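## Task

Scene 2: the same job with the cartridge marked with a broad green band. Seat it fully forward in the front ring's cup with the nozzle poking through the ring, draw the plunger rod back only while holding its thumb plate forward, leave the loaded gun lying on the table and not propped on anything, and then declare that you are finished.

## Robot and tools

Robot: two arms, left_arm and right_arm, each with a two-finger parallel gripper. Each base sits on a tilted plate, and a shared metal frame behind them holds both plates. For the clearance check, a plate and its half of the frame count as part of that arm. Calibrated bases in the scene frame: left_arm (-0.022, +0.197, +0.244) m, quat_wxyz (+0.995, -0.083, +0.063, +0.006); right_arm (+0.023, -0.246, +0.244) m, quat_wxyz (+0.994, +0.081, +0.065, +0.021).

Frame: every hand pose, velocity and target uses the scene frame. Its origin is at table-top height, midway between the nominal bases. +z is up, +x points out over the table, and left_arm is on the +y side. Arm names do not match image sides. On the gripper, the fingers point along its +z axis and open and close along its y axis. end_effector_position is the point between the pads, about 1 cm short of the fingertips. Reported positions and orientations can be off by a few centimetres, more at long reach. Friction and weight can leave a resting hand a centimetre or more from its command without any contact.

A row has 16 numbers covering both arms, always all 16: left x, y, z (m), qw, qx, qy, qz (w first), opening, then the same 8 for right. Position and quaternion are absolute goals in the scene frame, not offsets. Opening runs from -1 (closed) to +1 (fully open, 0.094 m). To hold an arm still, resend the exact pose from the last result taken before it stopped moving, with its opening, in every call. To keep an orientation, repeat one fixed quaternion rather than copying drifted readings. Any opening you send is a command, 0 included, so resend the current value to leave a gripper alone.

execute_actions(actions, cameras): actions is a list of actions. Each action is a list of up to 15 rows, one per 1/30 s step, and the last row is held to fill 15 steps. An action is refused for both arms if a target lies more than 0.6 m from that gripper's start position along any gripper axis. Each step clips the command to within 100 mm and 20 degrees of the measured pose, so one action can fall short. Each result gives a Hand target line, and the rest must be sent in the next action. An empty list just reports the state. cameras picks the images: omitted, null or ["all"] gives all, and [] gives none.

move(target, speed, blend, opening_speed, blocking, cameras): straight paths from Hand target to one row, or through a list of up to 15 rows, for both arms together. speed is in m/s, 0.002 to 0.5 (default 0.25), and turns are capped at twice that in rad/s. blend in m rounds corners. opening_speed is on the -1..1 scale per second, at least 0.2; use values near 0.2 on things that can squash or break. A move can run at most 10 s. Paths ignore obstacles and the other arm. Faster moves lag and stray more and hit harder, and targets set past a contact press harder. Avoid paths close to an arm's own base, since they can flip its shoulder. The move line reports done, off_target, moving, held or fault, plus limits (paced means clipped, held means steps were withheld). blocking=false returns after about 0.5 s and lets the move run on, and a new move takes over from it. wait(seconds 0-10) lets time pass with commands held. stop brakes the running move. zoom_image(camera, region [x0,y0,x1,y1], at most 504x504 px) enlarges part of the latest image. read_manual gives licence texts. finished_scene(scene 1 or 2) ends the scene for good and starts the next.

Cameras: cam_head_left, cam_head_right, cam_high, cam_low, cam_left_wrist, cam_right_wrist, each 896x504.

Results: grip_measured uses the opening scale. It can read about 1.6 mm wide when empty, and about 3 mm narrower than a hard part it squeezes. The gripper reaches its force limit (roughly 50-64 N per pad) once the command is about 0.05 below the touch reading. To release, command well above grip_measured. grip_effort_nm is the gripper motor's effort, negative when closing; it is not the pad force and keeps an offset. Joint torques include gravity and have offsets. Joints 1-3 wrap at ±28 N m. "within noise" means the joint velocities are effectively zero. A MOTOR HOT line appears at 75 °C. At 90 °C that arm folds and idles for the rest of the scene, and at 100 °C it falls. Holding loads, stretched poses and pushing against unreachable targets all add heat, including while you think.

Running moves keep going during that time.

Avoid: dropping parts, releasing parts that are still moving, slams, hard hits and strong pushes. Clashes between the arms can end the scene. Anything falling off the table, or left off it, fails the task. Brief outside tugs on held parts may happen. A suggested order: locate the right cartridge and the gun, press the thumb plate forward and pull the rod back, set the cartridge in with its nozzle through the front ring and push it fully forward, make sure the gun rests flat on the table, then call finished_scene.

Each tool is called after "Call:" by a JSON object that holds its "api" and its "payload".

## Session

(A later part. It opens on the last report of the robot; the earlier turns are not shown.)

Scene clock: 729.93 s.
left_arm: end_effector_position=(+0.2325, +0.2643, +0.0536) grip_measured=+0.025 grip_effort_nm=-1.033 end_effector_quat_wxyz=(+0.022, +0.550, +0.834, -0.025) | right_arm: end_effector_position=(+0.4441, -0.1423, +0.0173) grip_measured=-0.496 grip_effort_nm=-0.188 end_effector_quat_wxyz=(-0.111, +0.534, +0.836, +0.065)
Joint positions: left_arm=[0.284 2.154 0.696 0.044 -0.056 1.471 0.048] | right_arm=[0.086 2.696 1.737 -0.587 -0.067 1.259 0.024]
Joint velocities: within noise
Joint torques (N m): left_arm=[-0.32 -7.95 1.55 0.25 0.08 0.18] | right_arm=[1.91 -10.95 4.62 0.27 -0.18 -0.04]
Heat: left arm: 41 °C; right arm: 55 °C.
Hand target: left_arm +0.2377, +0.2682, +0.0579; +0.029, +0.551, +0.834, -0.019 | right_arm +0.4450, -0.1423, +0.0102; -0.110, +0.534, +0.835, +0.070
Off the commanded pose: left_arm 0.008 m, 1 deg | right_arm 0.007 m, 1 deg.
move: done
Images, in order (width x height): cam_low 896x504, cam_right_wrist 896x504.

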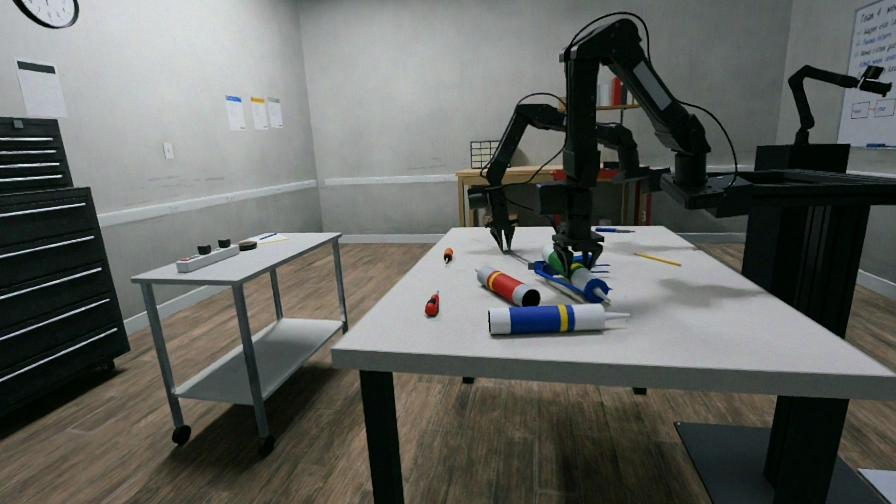

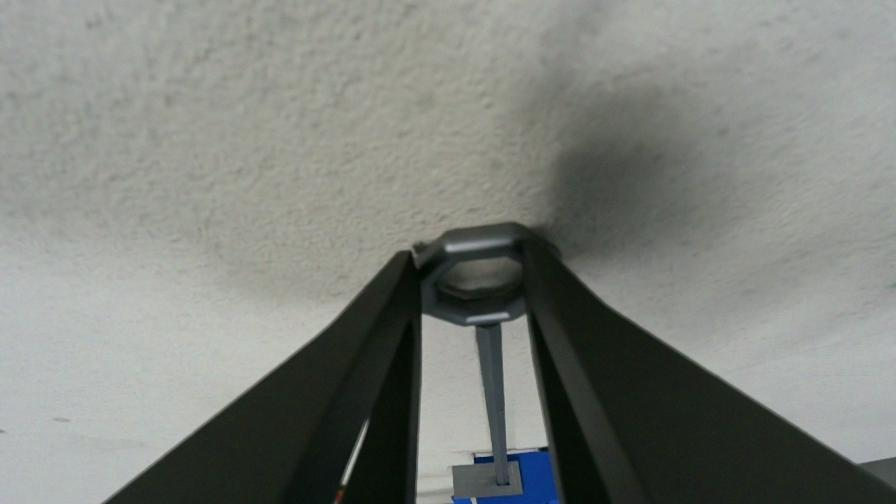

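Call:
{"api": "move", "payload": {"target": [0.2378, 0.2682, 0.058, 0.0294, 0.5508, 0.8333, -0.0194, -0.15, 0.445, -0.1422, 0.010, -0.11, 0.5342, 0.8353, 0.0703, -0.75], "speed": 0.05, "opening_speed": 0.4, "cameras": ["cam_right_wrist"]}}

Scene clock: 733.47 s.
left_arm: end_effector_position=(+0.2325, +0.2643, +0.0536) grip_measured=+0.025 grip_effort_nm=-1.028 end_effector_quat_wxyz=(+0.022, +0.550, +0.834, -0.025) | right_arm: end_effector_position=(+0.4444, -0.1432, +0.0180) grip_measured=-0.746 grip_effort_nm=-0.164 end_effector_quat_wxyz=(-0.112, +0.534, +0.835, +0.064)
Joint positions: left_arm=[0.284 2.154 0.696 0.044 -0.056 1.471 0.048] | right_arm=[0.084 2.696 1.742 -0.595 -0.067 1.259 0.012]
Joint velocities: within noise
Joint torques (N m): left_arm=[-0.38 -8.02 1.59 0.2 0.11 0.16] | right_arm=[2.1 -11.04 4.27 0.36 -0.16 -0.05]
Heat: left arm: 41 °C; right arm: 55 °C.
Hand target: left_arm +0.2377, +0.2682, +0.0579; +0.029, +0.551, +0.834, -0.019 | right_arm +0.4449, -0.1424, +0.0102; -0.110, +0.534, +0.835, +0.070
Off the commanded pose: left_arm 0.008 m, 1 deg | right_arm 0.008 m, 1 deg.
move: done
Images, in order (width x height): cam_right_wrist 896x504.

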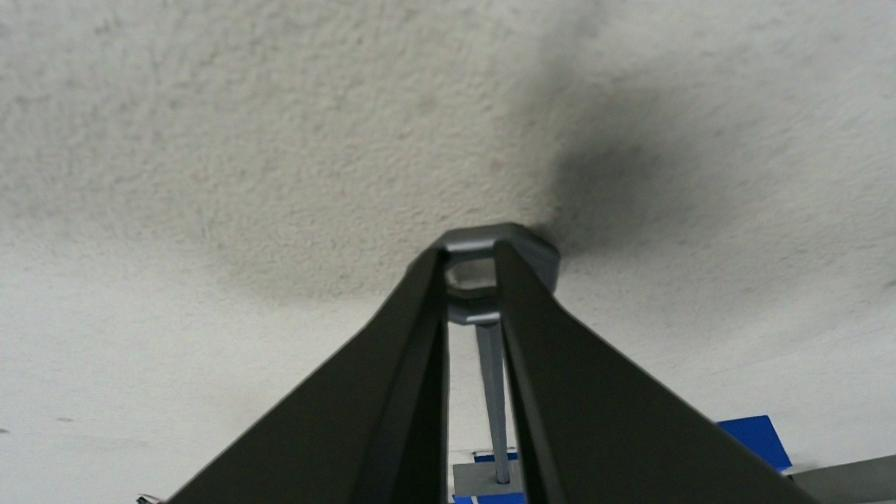

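Call:
{"api": "move", "payload": {"target": [[0.2378, 0.2682, 0.058, 0.0294, 0.5508, 0.8333, -0.0194, -0.15, 0.445, -0.1422, 0.016, -0.11, 0.5342, 0.8353, 0.0703, 0.1],[0.2378, 0.2682, 0.058, 0.0294, 0.5508, 0.8333, -0.0194, -0.15, 0.445, -0.1422, 0.004, -0.11, 0.5342, 0.8353, 0.0703, 0.1],[0.2378, 0.2682, 0.058, 0.0294, 0.5508, 0.8333, -0.0194, -0.15, 0.445, -0.1422, 0.004, -0.11, 0.5342, 0.8353, 0.0703, -0.4]], "speed": 0.04, "opening_speed": 0.5, "cameras": ["cam_right_wrist"]}}

Scene clock: 740.93 s.
left_arm: end_effector_position=(+0.2325, +0.2643, +0.0536) grip_measured=+0.025 grip_effort_nm=-1.028 end_effector_quat_wxyz=(+0.021, +0.550, +0.834, -0.025) | right_arm: end_effector_position=(+0.4473, -0.1398, +0.0132) grip_measured=-0.289 grip_effort_nm=-0.984 end_effector_quat_wxyz=(-0.108, +0.534, +0.835, +0.075)
Joint positions: left_arm=[0.284 2.154 0.696 0.044 -0.057 1.471 0.048] | right_arm=[0.084 2.707 1.739 -0.561 -0.08 1.256 0.033]
Joint velocities: within noise
Joint torques (N m): left_arm=[-0.28 -8.12 1.72 0.22 0.09 0.17] | right_arm=[1.89 -10.37 5.33 0.11 -0.06 -0.03]
Heat: left arm: 41 °C; right arm: 56 °C.
Hand target: left_arm +0.2377, +0.2682, +0.0579; +0.029, +0.551, +0.834, -0.019 | right_arm +0.4449, -0.1423, +0.0042; -0.110, +0.534, +0.835, +0.070
Off the commanded pose: left_arm 0.008 m, 1 deg | right_arm 0.010 m, 1 deg.
move: done
Images, in order (width x height): cam_right_wrist 896x504.

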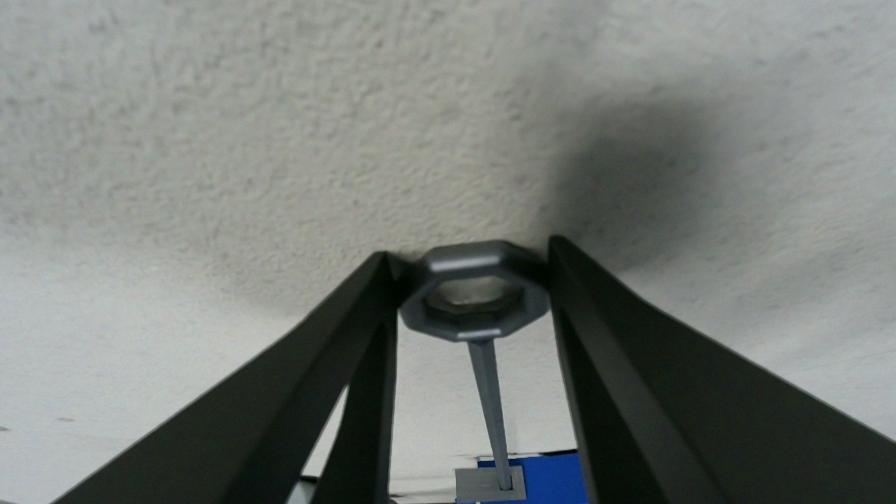

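Call:
{"api": "move", "payload": {"target": [0.2346, 0.2764, 0.056, 0.0294, 0.5508, 0.8333, -0.0194, -0.15, 0.450, -0.153, 0.006, -0.11, 0.5342, 0.8353, 0.0703, -0.4], "speed": 0.03, "cameras": ["cam_right_wrist","cam_low","cam_left_wrist"]}}

Call:
{"api": "zoom_image", "payload": {"camera": "cam_low", "region": [520, 235, 620, 310]}}

Scene clock: 745.27 s.
left_arm: end_effector_position=(+0.2300, +0.2710, +0.0527) grip_measured=+0.025 grip_effort_nm=-1.028 end_effector_quat_wxyz=(+0.025, +0.549, +0.835, -0.028) | right_arm: end_effector_position=(+0.4478, -0.1420, +0.0132) grip_measured=-0.290 grip_effort_nm=-1.004 end_effector_quat_wxyz=(-0.115, +0.533, +0.835, +0.081)
Joint positions: left_arm=[0.317 2.154 0.696 0.045 -0.043 1.5 0.048] | right_arm=[0.072 2.71 1.749 -0.572 -0.098 1.243 0.033]
Joint velocities: within noise
Joint torques (N m): left_arm=[-0.23 -7.71 1.44 0.26 0 0.18] | right_arm=[0.9 -10.85 6.19 -0.02 0.09 -0.16]
Heat: left arm: 41 °C; right arm: 56 °C.
Hand target: left_arm +0.2345, +0.2764, +0.0560; +0.029, +0.551, +0.834, -0.019 | right_arm +0.4498, -0.1529, +0.0063; -0.110, +0.534, +0.835, +0.071
Off the commanded pose: left_arm 0.008 m, 1 deg | right_arm 0.013 m, 1 deg.
move: off_target (right_arm)
Images, in order (width x height): cam_low 896x504, cam_left_wrist 896x504, cam_right_wrist 896x504.

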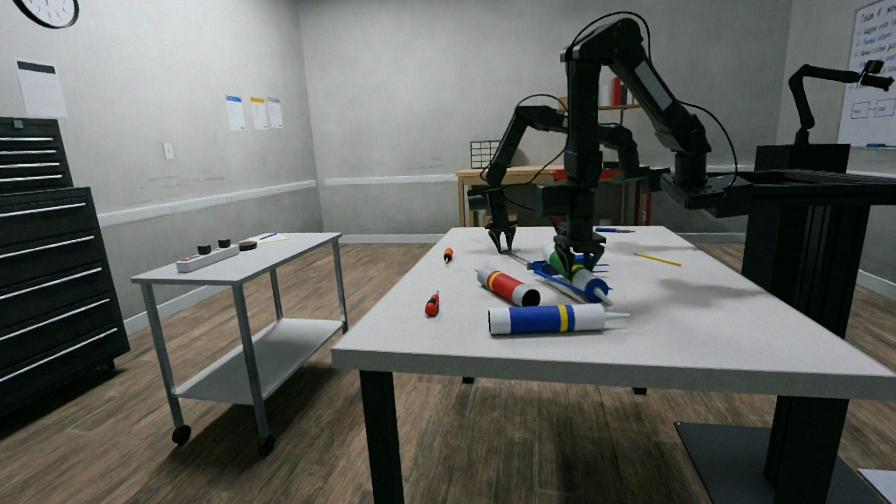

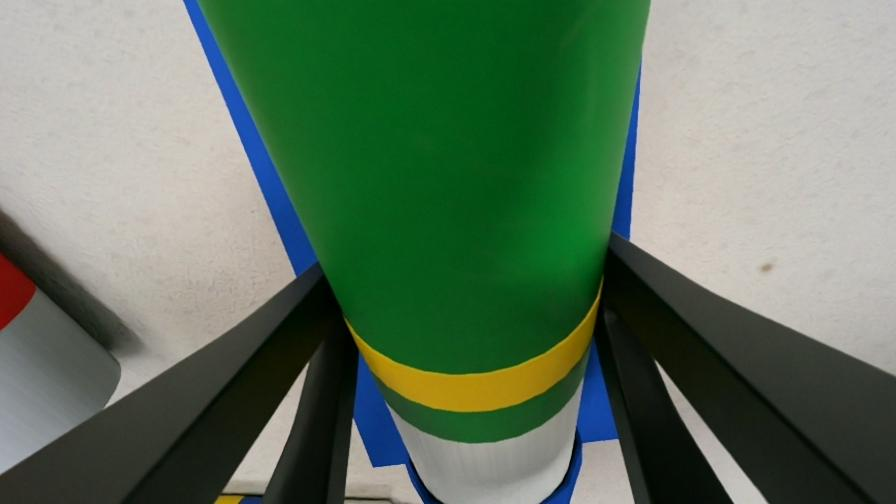

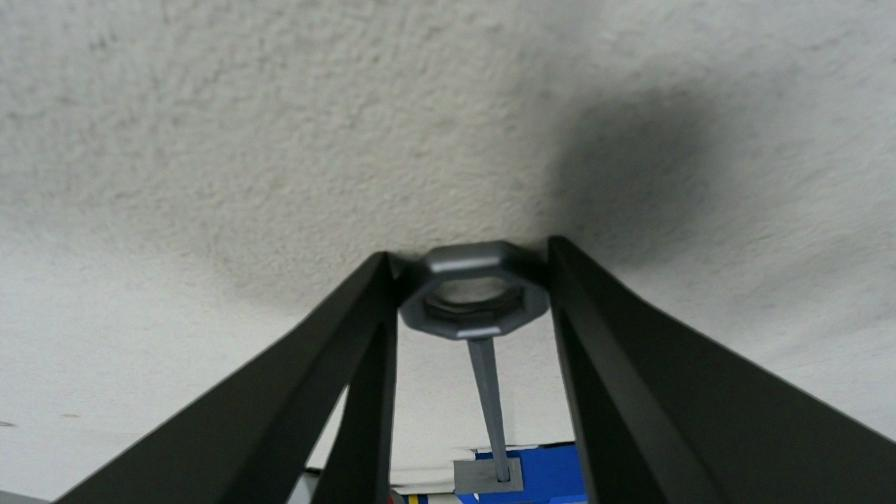

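Scaled by 5.040 from the camera's 896x504 image, which has a finer 1280x720 frame.

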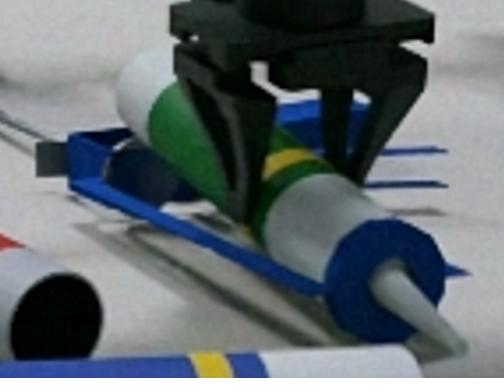

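Call:
{"api": "move", "payload": {"target": [0.2357, 0.2824, 0.052, 0.0, 0.5336, 0.8457, 0.0, -0.15, 0.450, -0.153, 0.006, -0.11, 0.5342, 0.8353, 0.0703, -0.4], "speed": 0.03, "cameras": ["cam_high","cam_low","cam_left_wrist"]}}

Call:
{"api": "zoom_image", "payload": {"camera": "cam_low", "region": [520, 235, 620, 310]}}

Call:
{"api": "zoom_image", "payload": {"camera": "cam_high", "region": [430, 350, 600, 504]}}

Scene clock: 754.33 s.
left_arm: end_effector_position=(+0.2330, +0.2734, +0.0531) grip_measured=+0.025 grip_effort_nm=-1.028 end_effector_quat_wxyz=(+0.017, +0.536, +0.844, -0.018) | right_arm: end_effector_position=(+0.4475, -0.1414, +0.0132) grip_measured=-0.290 grip_effort_nm=-1.009 end_effector_quat_wxyz=(-0.117, +0.532, +0.835, +0.082)
Joint positions: left_arm=[0.306 2.154 0.703 0.045 -0.069 1.458 0.048] | right_arm=[0.072 2.711 1.749 -0.573 -0.101 1.243 0.033]
Joint velocities: within noise
Joint torques (N m): left_arm=[-1.5 -6.19 2.89 0.23 -0.42 -0.07] | right_arm=[0.94 -10.8 6.17 -0.01 0.12 -0.14]
Heat: left arm: 40 °C; right arm: 54 °C.
Hand target: left_arm +0.2357, +0.2823, +0.0523; +0.001, +0.534, +0.846, +0.000 | right_arm +0.4497, -0.1529, +0.0063; -0.110, +0.534, +0.835, +0.071
Off the commanded pose: left_arm 0.009 m, 3 deg | right_arm 0.014 m, 2 deg.
move: off_target (left_arm, right_arm)
Images, in order (width x height): cam_high 896x504, cam_low 896x504, cam_left_wrist 896x504.

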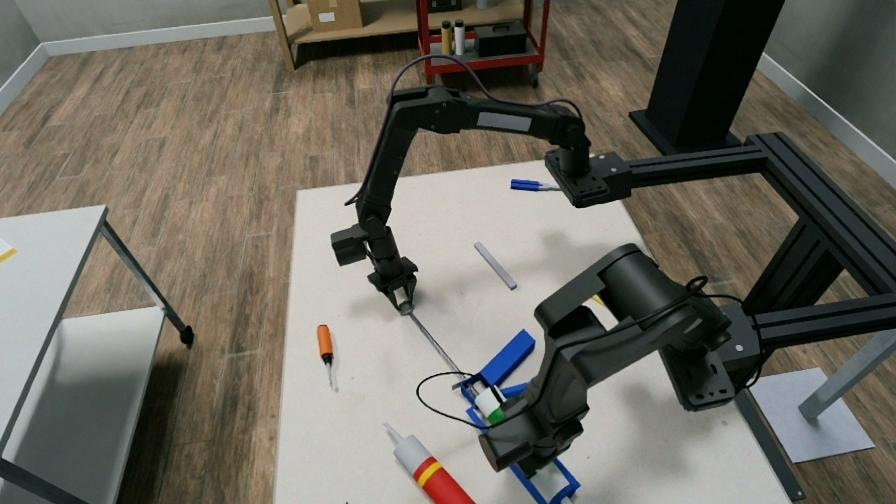

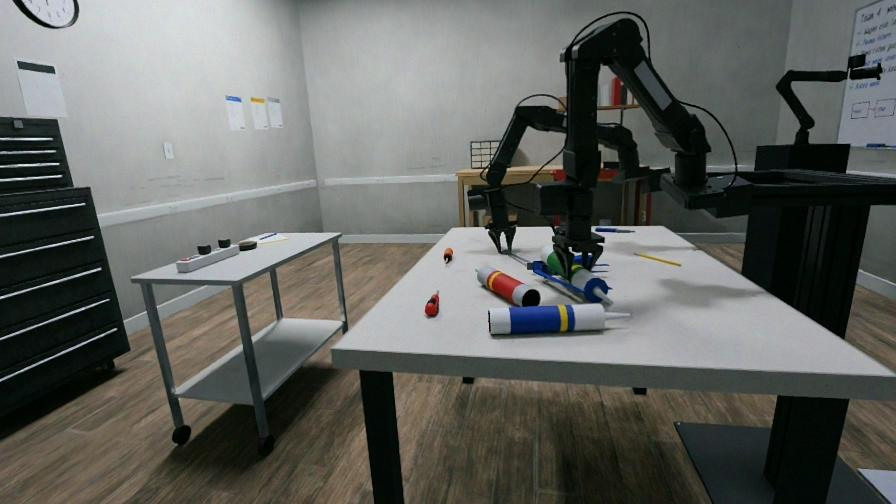

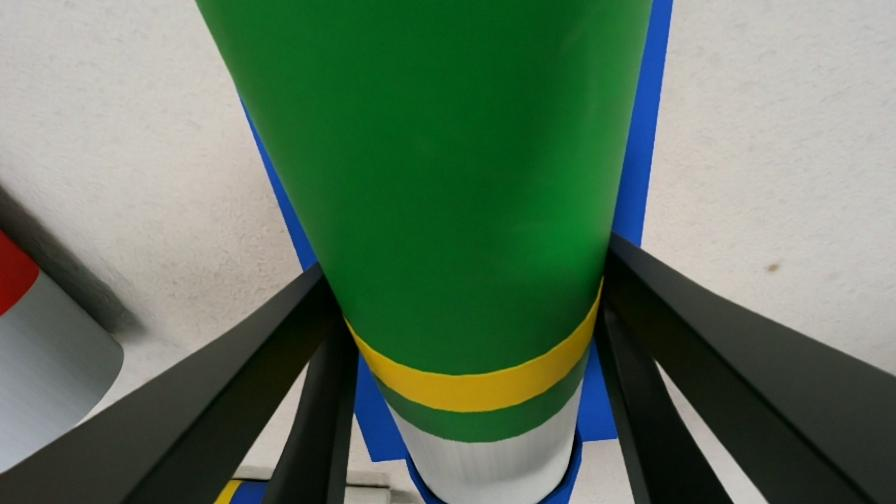

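Scaled by 5.040 from the camera's 896x504 image, which has a finer 1280x720 frame.

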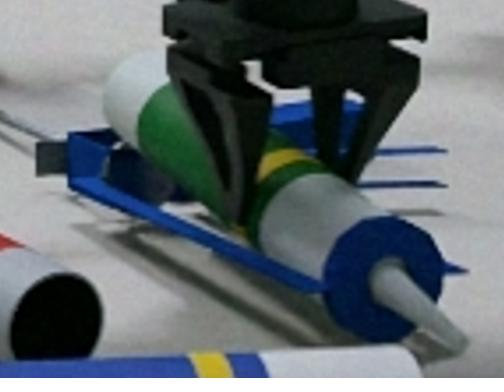

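Scaled by 2.965 from the camera's 896x504 image, which has a finer 1280x720 frame.

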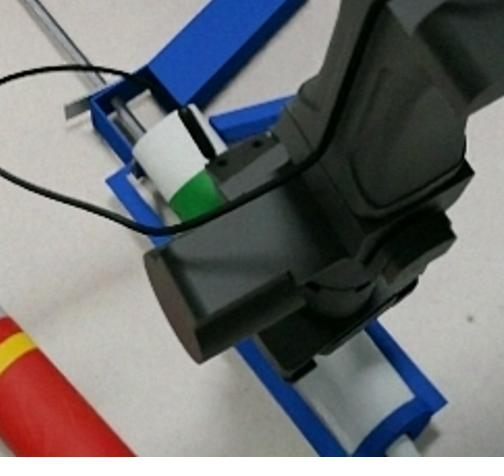

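Call:
{"api": "move", "payload": {"target": [0.2350, 0.2830, 0.050, -0.0592, 0.5324, 0.8437, 0.0374, -0.15, 0.450, -0.153, 0.006, -0.11, 0.5342, 0.8353, 0.0703, -0.4], "speed": 0.04, "cameras": ["cam_high","cam_low","cam_left_wrist"]}}

Call:
{"api": "zoom_image", "payload": {"camera": "cam_low", "region": [520, 235, 620, 310]}}

Call:
{"api": "zoom_image", "payload": {"camera": "cam_high", "region": [430, 350, 530, 450]}}

Scene clock: 760.23 s.
left_arm: end_effector_position=(+0.2376, +0.2763, +0.0500) grip_measured=+0.025 grip_effort_nm=-1.028 end_effector_quat_wxyz=(-0.034, +0.533, +0.845, +0.026) | right_arm: end_effector_position=(+0.4475, -0.1416, +0.0135) grip_measured=-0.291 grip_effort_nm=-1.009 end_effector_quat_wxyz=(-0.118, +0.533, +0.834, +0.083)
Joint positions: left_arm=[0.224 2.188 0.736 0.034 -0.216 1.369 0.048] | right_arm=[0.071 2.711 1.75 -0.575 -0.104 1.243 0.033]
Joint velocities: within noise
Joint torques (N m): left_arm=[-1.83 -6.12 2.99 0.01 -0.53 -0.08] | right_arm=[1.03 -10.91 6.13 0.02 0.15 -0.14]
Heat: left arm: 40 °C; right arm: 54 °C.
Hand target: left_arm +0.2351, +0.2830, +0.0503; -0.058, +0.533, +0.844, +0.038 | right_arm +0.4497, -0.1530, +0.0063; -0.110, +0.534, +0.835, +0.070
Off the commanded pose: left_arm 0.007 m, 3 deg | right_arm 0.014 m, 2 deg.
move: off_target (left_arm, right_arm)
Images, in order (width x height): cam_high 896x504, cam_low 896x504, cam_left_wrist 896x504.

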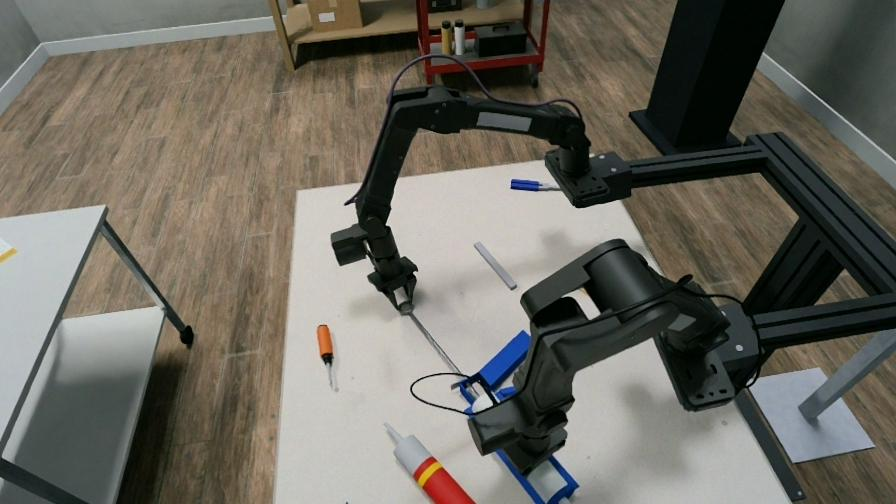

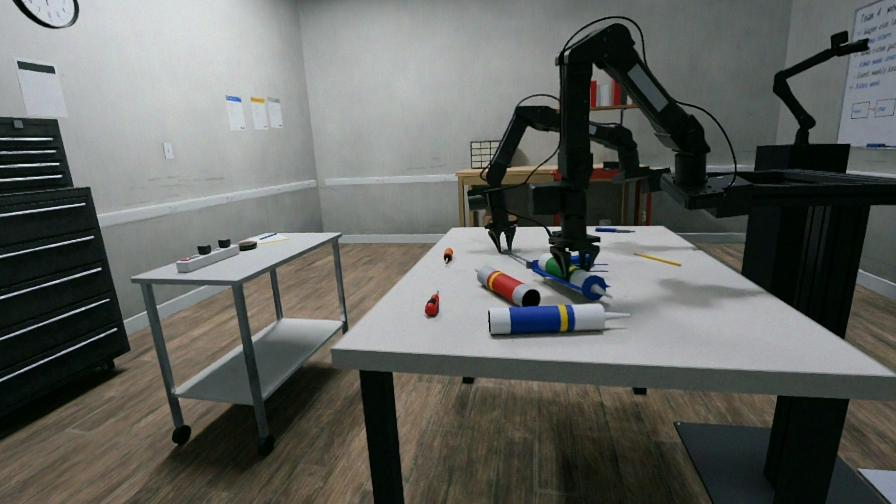

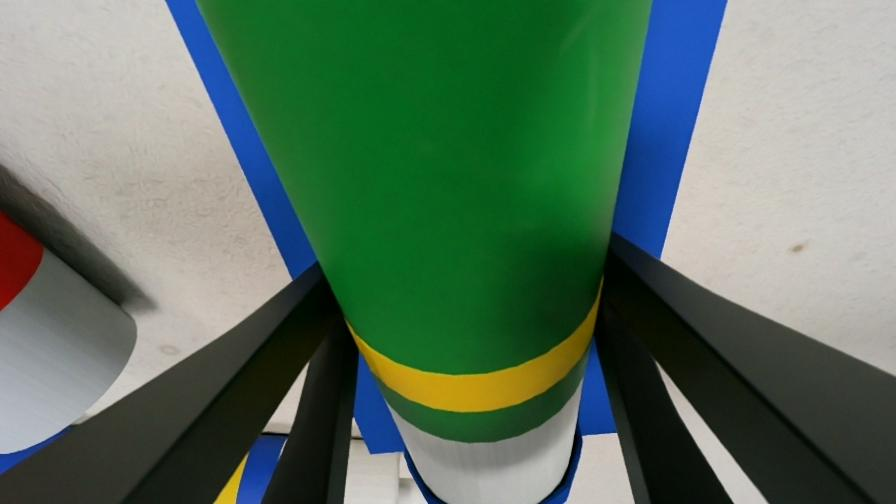

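Scaled by 5.040 from the camera's 896x504 image, which has a finer 1280x720 frame.

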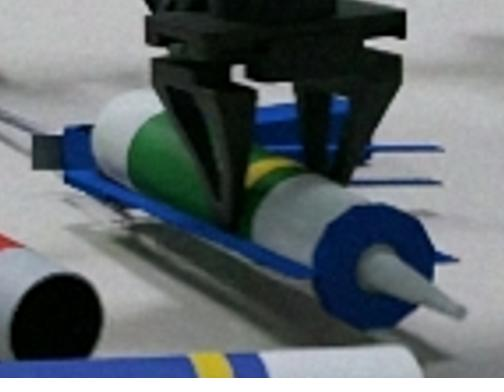

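Scaled by 5.040 from the camera's 896x504 image, which has a finer 1280x720 frame.

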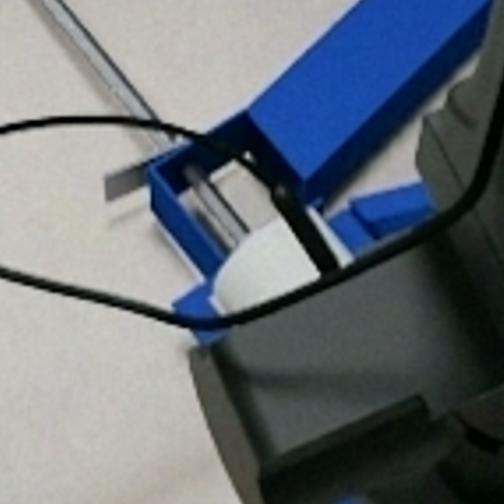

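Call:
{"api": "move", "payload": {"target": [0.2380, 0.2780, 0.037, -0.0296, 0.5335, 0.8452, 0.0187, -0.15, 0.450, -0.153, 0.006, -0.11, 0.5342, 0.8353, 0.0703, -0.4], "speed": 0.04, "cameras": ["cam_high","cam_low","cam_left_wrist"]}}

Call:
{"api": "zoom_image", "payload": {"camera": "cam_low", "region": [520, 235, 620, 310]}}

Call:
{"api": "zoom_image", "payload": {"camera": "cam_high", "region": [430, 350, 600, 504]}}

Scene clock: 764.80 s.
left_arm: end_effector_position=(+0.2372, +0.2762, +0.0426) grip_measured=+0.025 grip_effort_nm=-1.028 end_effector_quat_wxyz=(-0.031, +0.533, +0.845, +0.020) | right_arm: end_effector_position=(+0.4468, -0.1418, +0.0135) grip_measured=-0.292 grip_effort_nm=-1.009 end_effector_quat_wxyz=(-0.119, +0.533, +0.834, +0.082)
Joint positions: left_arm=[0.235 2.22 0.746 0.054 -0.203 1.38 0.048] | right_arm=[0.07 2.711 1.75 -0.578 -0.104 1.243 0.033]
Joint velocities: within noise
Joint torques (N m): left_arm=[-0.27 -5.15 2.5 0.33 0.03 0.15] | right_arm=[1.13 -10.95 6.11 0.03 0.17 -0.14]
Heat: left arm: 39 °C; right arm: 54 °C.
Hand target: left_arm +0.2380, +0.2780, +0.0372; -0.030, +0.533, +0.845, +0.019 | right_arm +0.4497, -0.1530, +0.0064; -0.110, +0.534, +0.835, +0.070
Off the commanded pose: left_arm 0.006 m, 0 deg | right_arm 0.014 m, 2 deg.
move: off_target (right_arm)
Images, in order (width x height): cam_high 896x504, cam_low 896x504, cam_left_wrist 896x504.

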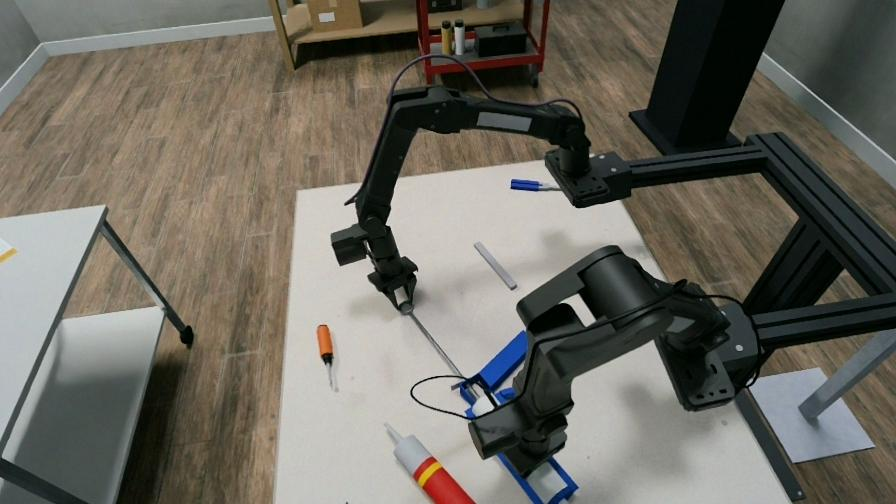

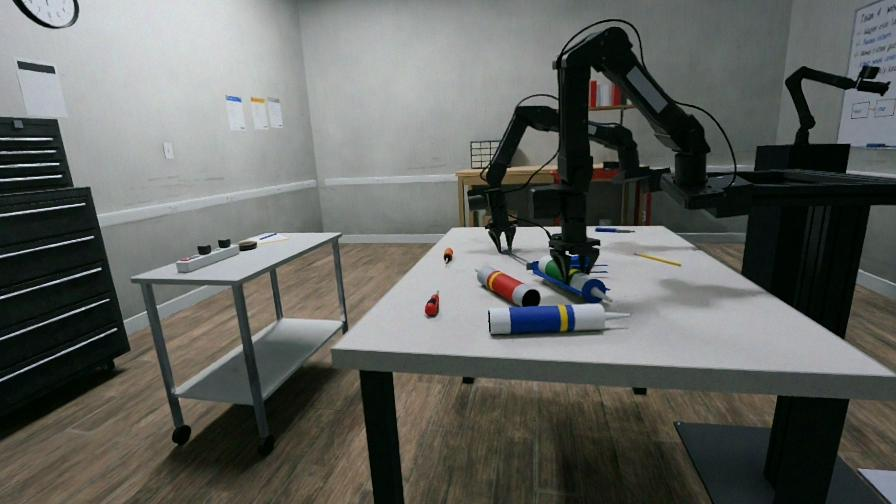

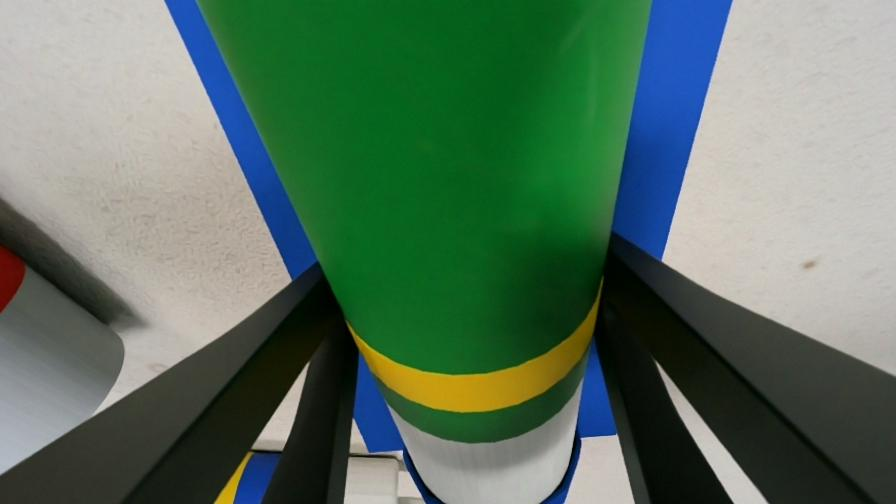

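Scaled by 5.040 from the camera's 896x504 image, which has a finer 1280x720 frame.

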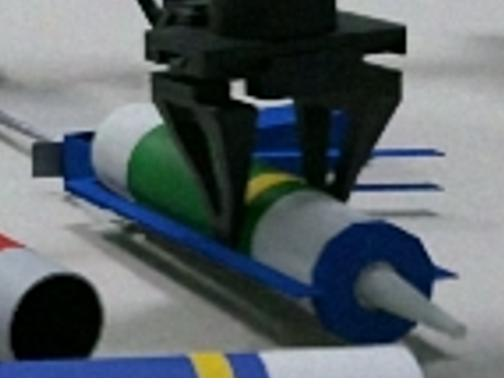

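Scaled by 2.965 from the camera's 896x504 image, which has a finer 1280x720 frame.

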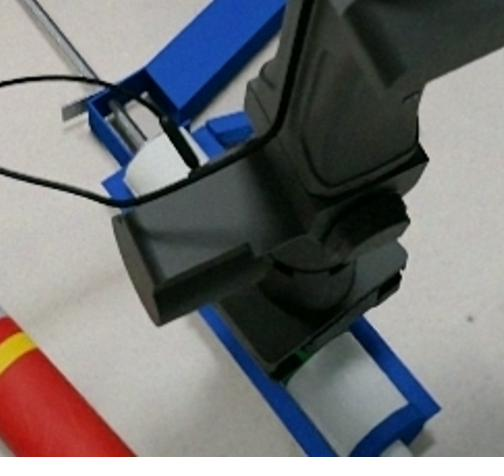

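Call:
{"api": "move", "payload": {"target": [0.2400, 0.2770, 0.028, -0.0148, 0.5337, 0.8456, 0.0093, -0.15, 0.450, -0.153, 0.006, -0.11, 0.5342, 0.8353, 0.0703, -0.4], "speed": 0.04, "cameras": ["cam_high","cam_low","cam_left_wrist"]}}

Call:
{"api": "zoom_image", "payload": {"camera": "cam_low", "region": [520, 235, 620, 310]}}

Scene clock: 770.07 s.
left_arm: end_effector_position=(+0.2396, +0.2773, +0.0398) grip_measured=+0.025 grip_effort_nm=-1.033 end_effector_quat_wxyz=(-0.022, +0.536, +0.844, +0.016) | right_arm: end_effector_position=(+0.4427, -0.1436, +0.0157) grip_measured=-0.292 grip_effort_nm=-1.009 end_effector_quat_wxyz=(-0.130, +0.538, +0.830, +0.073)
Joint positions: left_arm=[0.25 2.23 0.753 0.065 -0.182 1.404 0.048] | right_arm=[0.068 2.711 1.76 -0.614 -0.105 1.253 0.033]
Joint velocities: within noise
Joint torques (N m): left_arm=[0.2 -3.4 2.74 0.58 0.18 0.11] | right_arm=[1.2 -10.84 5.33 0.33 0.16 -0.27]
Heat: left arm: 38 °C; right arm: 53 °C.
Hand target: left_arm +0.2397, +0.2770, +0.0288; -0.015, +0.534, +0.846, +0.009 | right_arm +0.4497, -0.1532, +0.0066; -0.110, +0.534, +0.835, +0.070
Off the commanded pose: left_arm 0.012 m, 1 deg | right_arm 0.015 m, 2 deg.
move: off_target (left_arm, right_arm)
Images, in order (width x height): cam_high 896x504, cam_low 896x504, cam_left_wrist 896x504.

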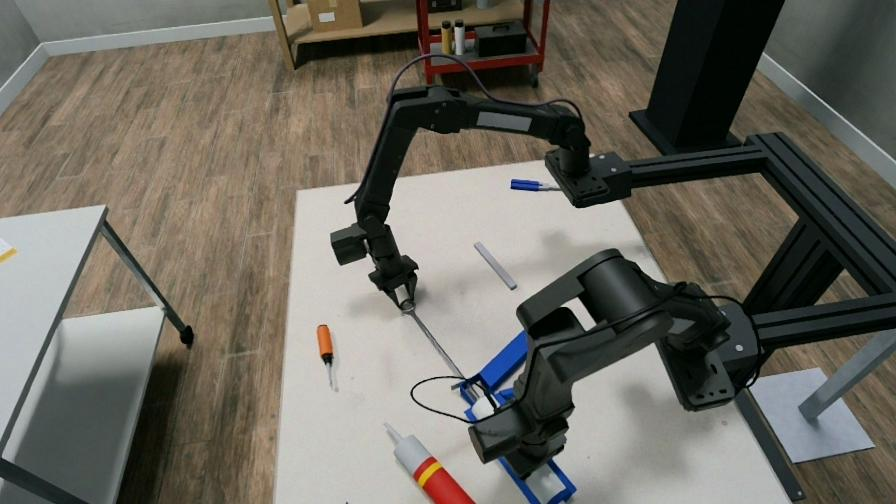

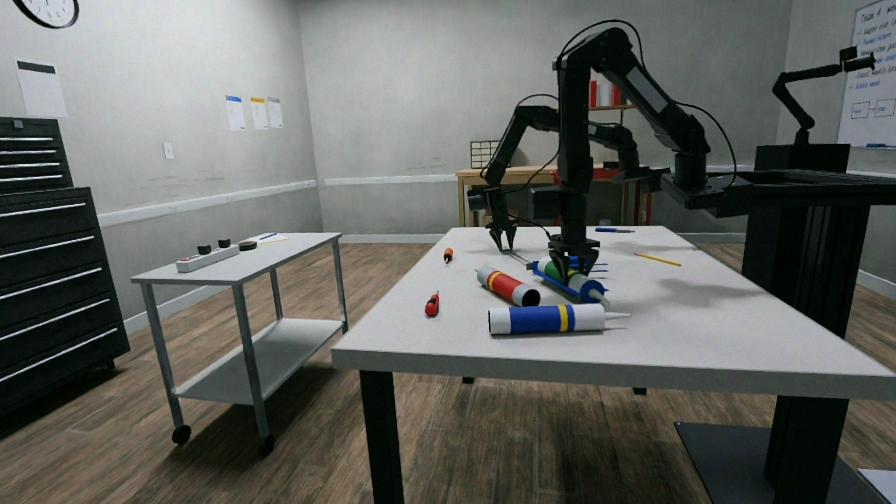

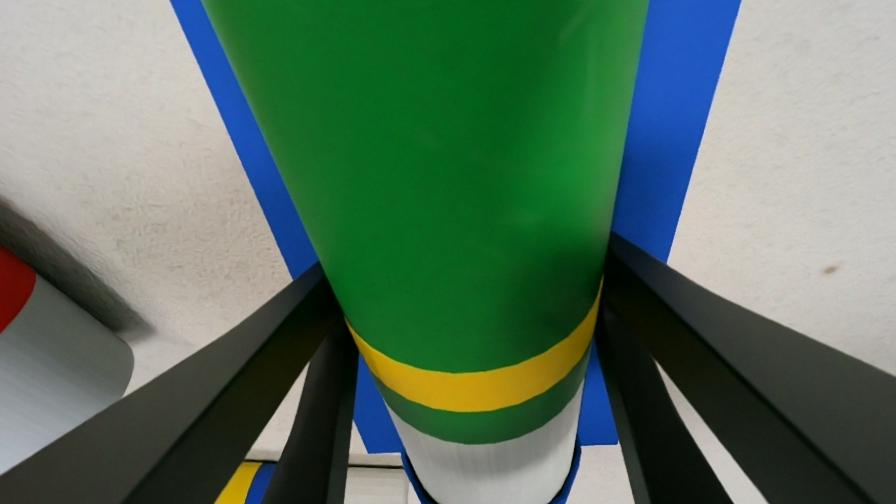

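Scaled by 5.040 from the camera's 896x504 image, which has a finer 1280x720 frame.

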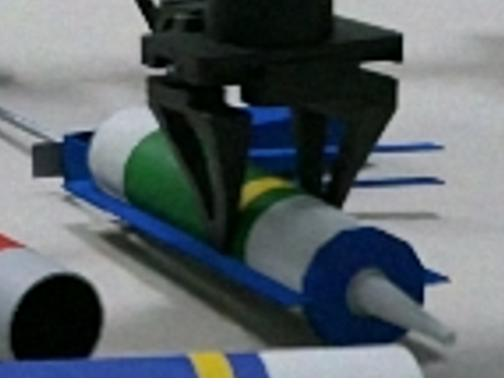

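Call:
{"api": "move", "payload": {"target": [0.2300, 0.2997, 0.034, -0.0148, 0.5337, 0.8456, 0.0093, -0.15, 0.452, -0.159, 0.008, -0.11, 0.5342, 0.8353, 0.0703, -0.4], "speed": 0.04, "cameras": ["cam_high","cam_low","cam_left_wrist"]}}

Call:
{"api": "zoom_image", "payload": {"camera": "cam_low", "region": [520, 235, 620, 310]}}

Call:
{"api": "zoom_image", "payload": {"camera": "cam_high", "region": [430, 350, 600, 504]}}

Scene clock: 786.53 s.
left_arm: end_effector_position=(+0.2403, +0.2817, +0.0373) grip_measured=+0.024 grip_effort_nm=-1.033 end_effector_quat_wxyz=(+0.010, +0.543, +0.840, -0.007) | right_arm: end_effector_position=(+0.4387, -0.1453, +0.0182) grip_measured=-0.292 grip_effort_nm=-1.009 end_effector_quat_wxyz=(-0.145, +0.541, +0.826, +0.072)
Joint positions: left_arm=[0.316 2.23 0.753 0.081 -0.092 1.485 0.048] | right_arm=[0.059 2.711 1.77 -0.648 -0.122 1.254 0.033]
Joint velocities: within noise
Joint torques (N m): left_arm=[1.96 -6.5 0.58 0.41 -0.52 0.18] | right_arm=[0.96 -11.36 5.07 0.5 0.31 -0.36]
Heat: left arm: 36 °C; right arm: 53 °C.
Hand target: left_arm +0.2299, +0.2988, +0.0345; -0.015, +0.534, +0.846, +0.008 | right_arm +0.4514, -0.1592, +0.0092; -0.111, +0.535, +0.835, +0.069
Off the commanded pose: left_arm 0.021 m, 4 deg | right_arm 0.022 m, 4 deg.
move: off_target (left_arm, right_arm)
Images, in order (width x height): cam_high 896x504, cam_low 896x504, cam_left_wrist 896x504.

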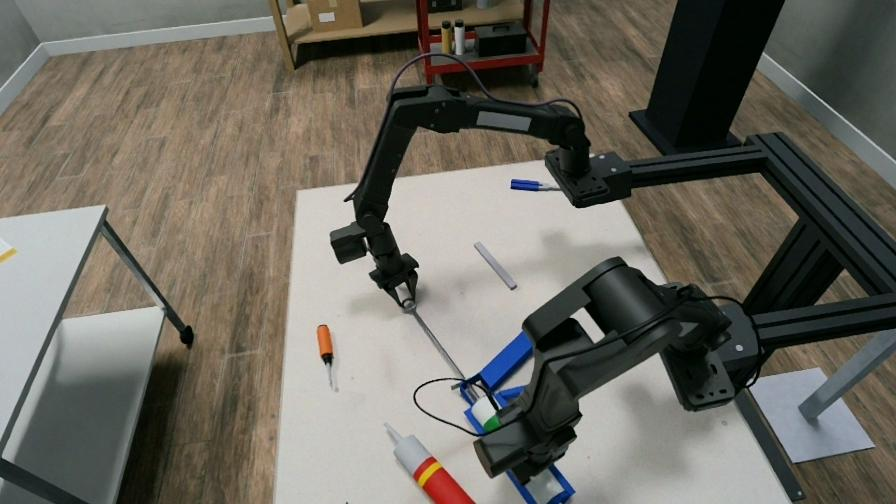

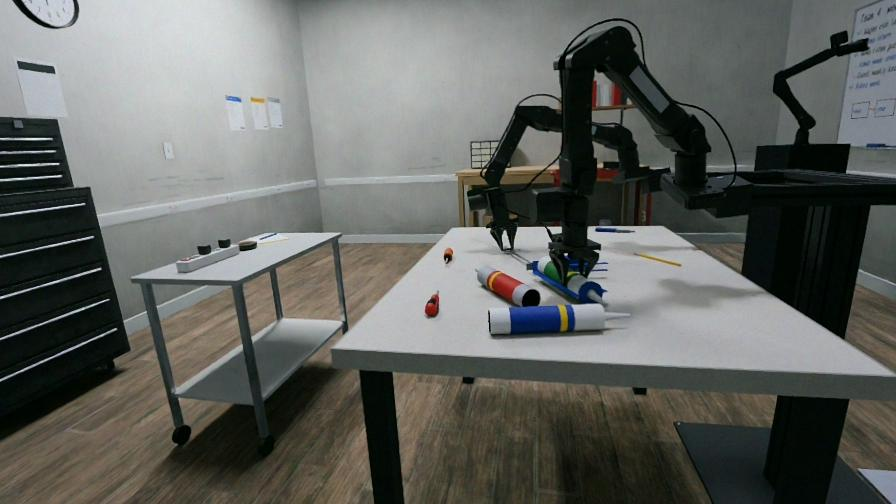

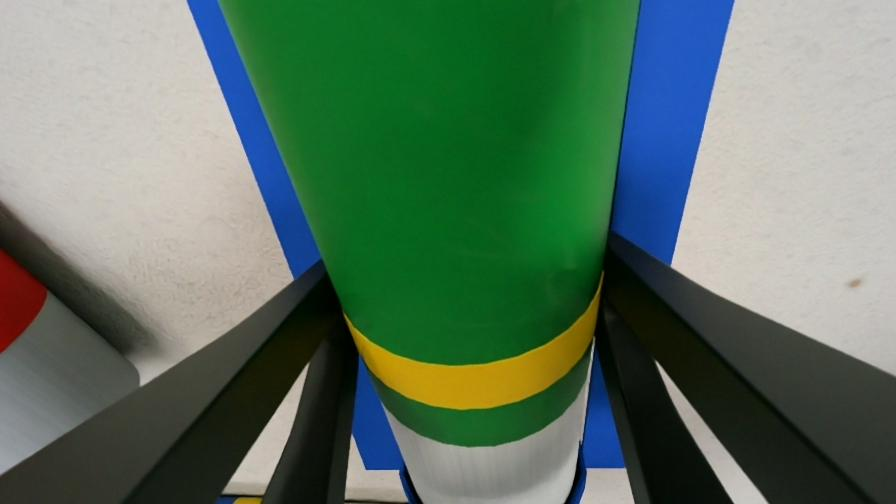

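Scaled by 5.040 from the camera's 896x504 image, which has a finer 1280x720 frame.

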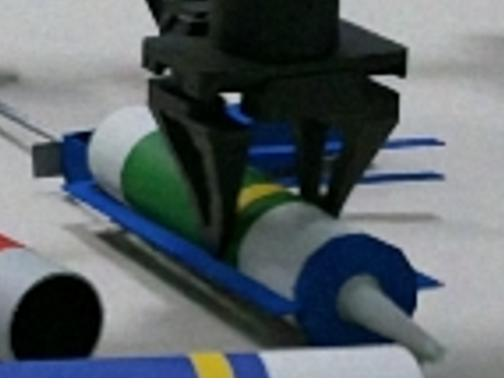

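Scaled by 2.965 from the camera's 896x504 image, which has a finer 1280x720 frame.

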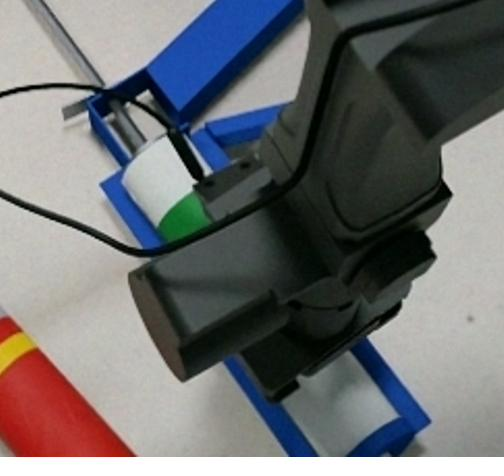

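Call:
{"api": "zoom_image", "payload": {"camera": "cam_high", "region": [450, 370, 510, 430]}}

Call:
{"api": "zoom_image", "payload": {"camera": "cam_high", "region": [500, 440, 590, 504]}}

Call:
{"api": "zoom_image", "payload": {"camera": "cam_low", "region": [565, 265, 620, 310]}}

Scaled by 8.400 from the camera's 896x504 image, which has a finer 1280x720 frame.

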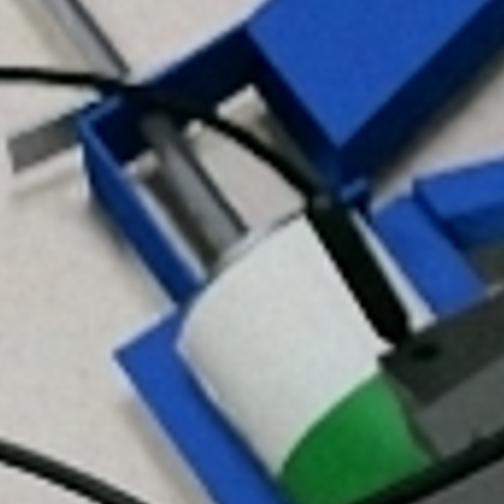

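Scaled by 5.600 from the camera's 896x504 image, which has a finer 1280x720 frame.

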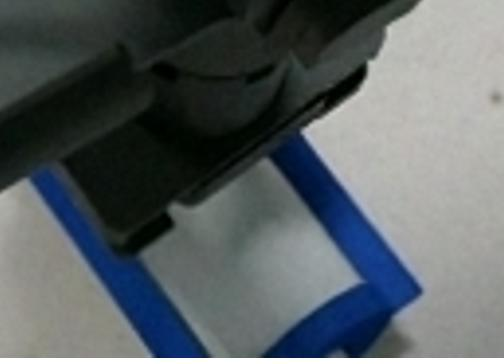

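Scaled by 9.164 from the camera's 896x504 image, which has a finer 1280x720 frame.

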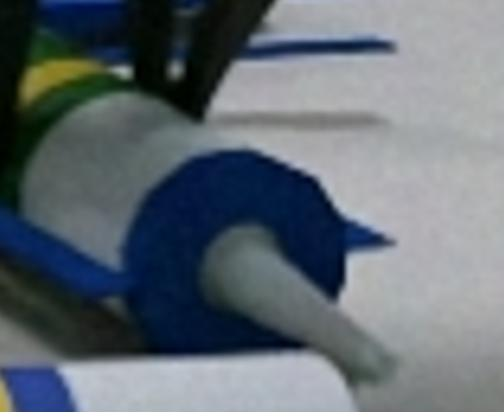

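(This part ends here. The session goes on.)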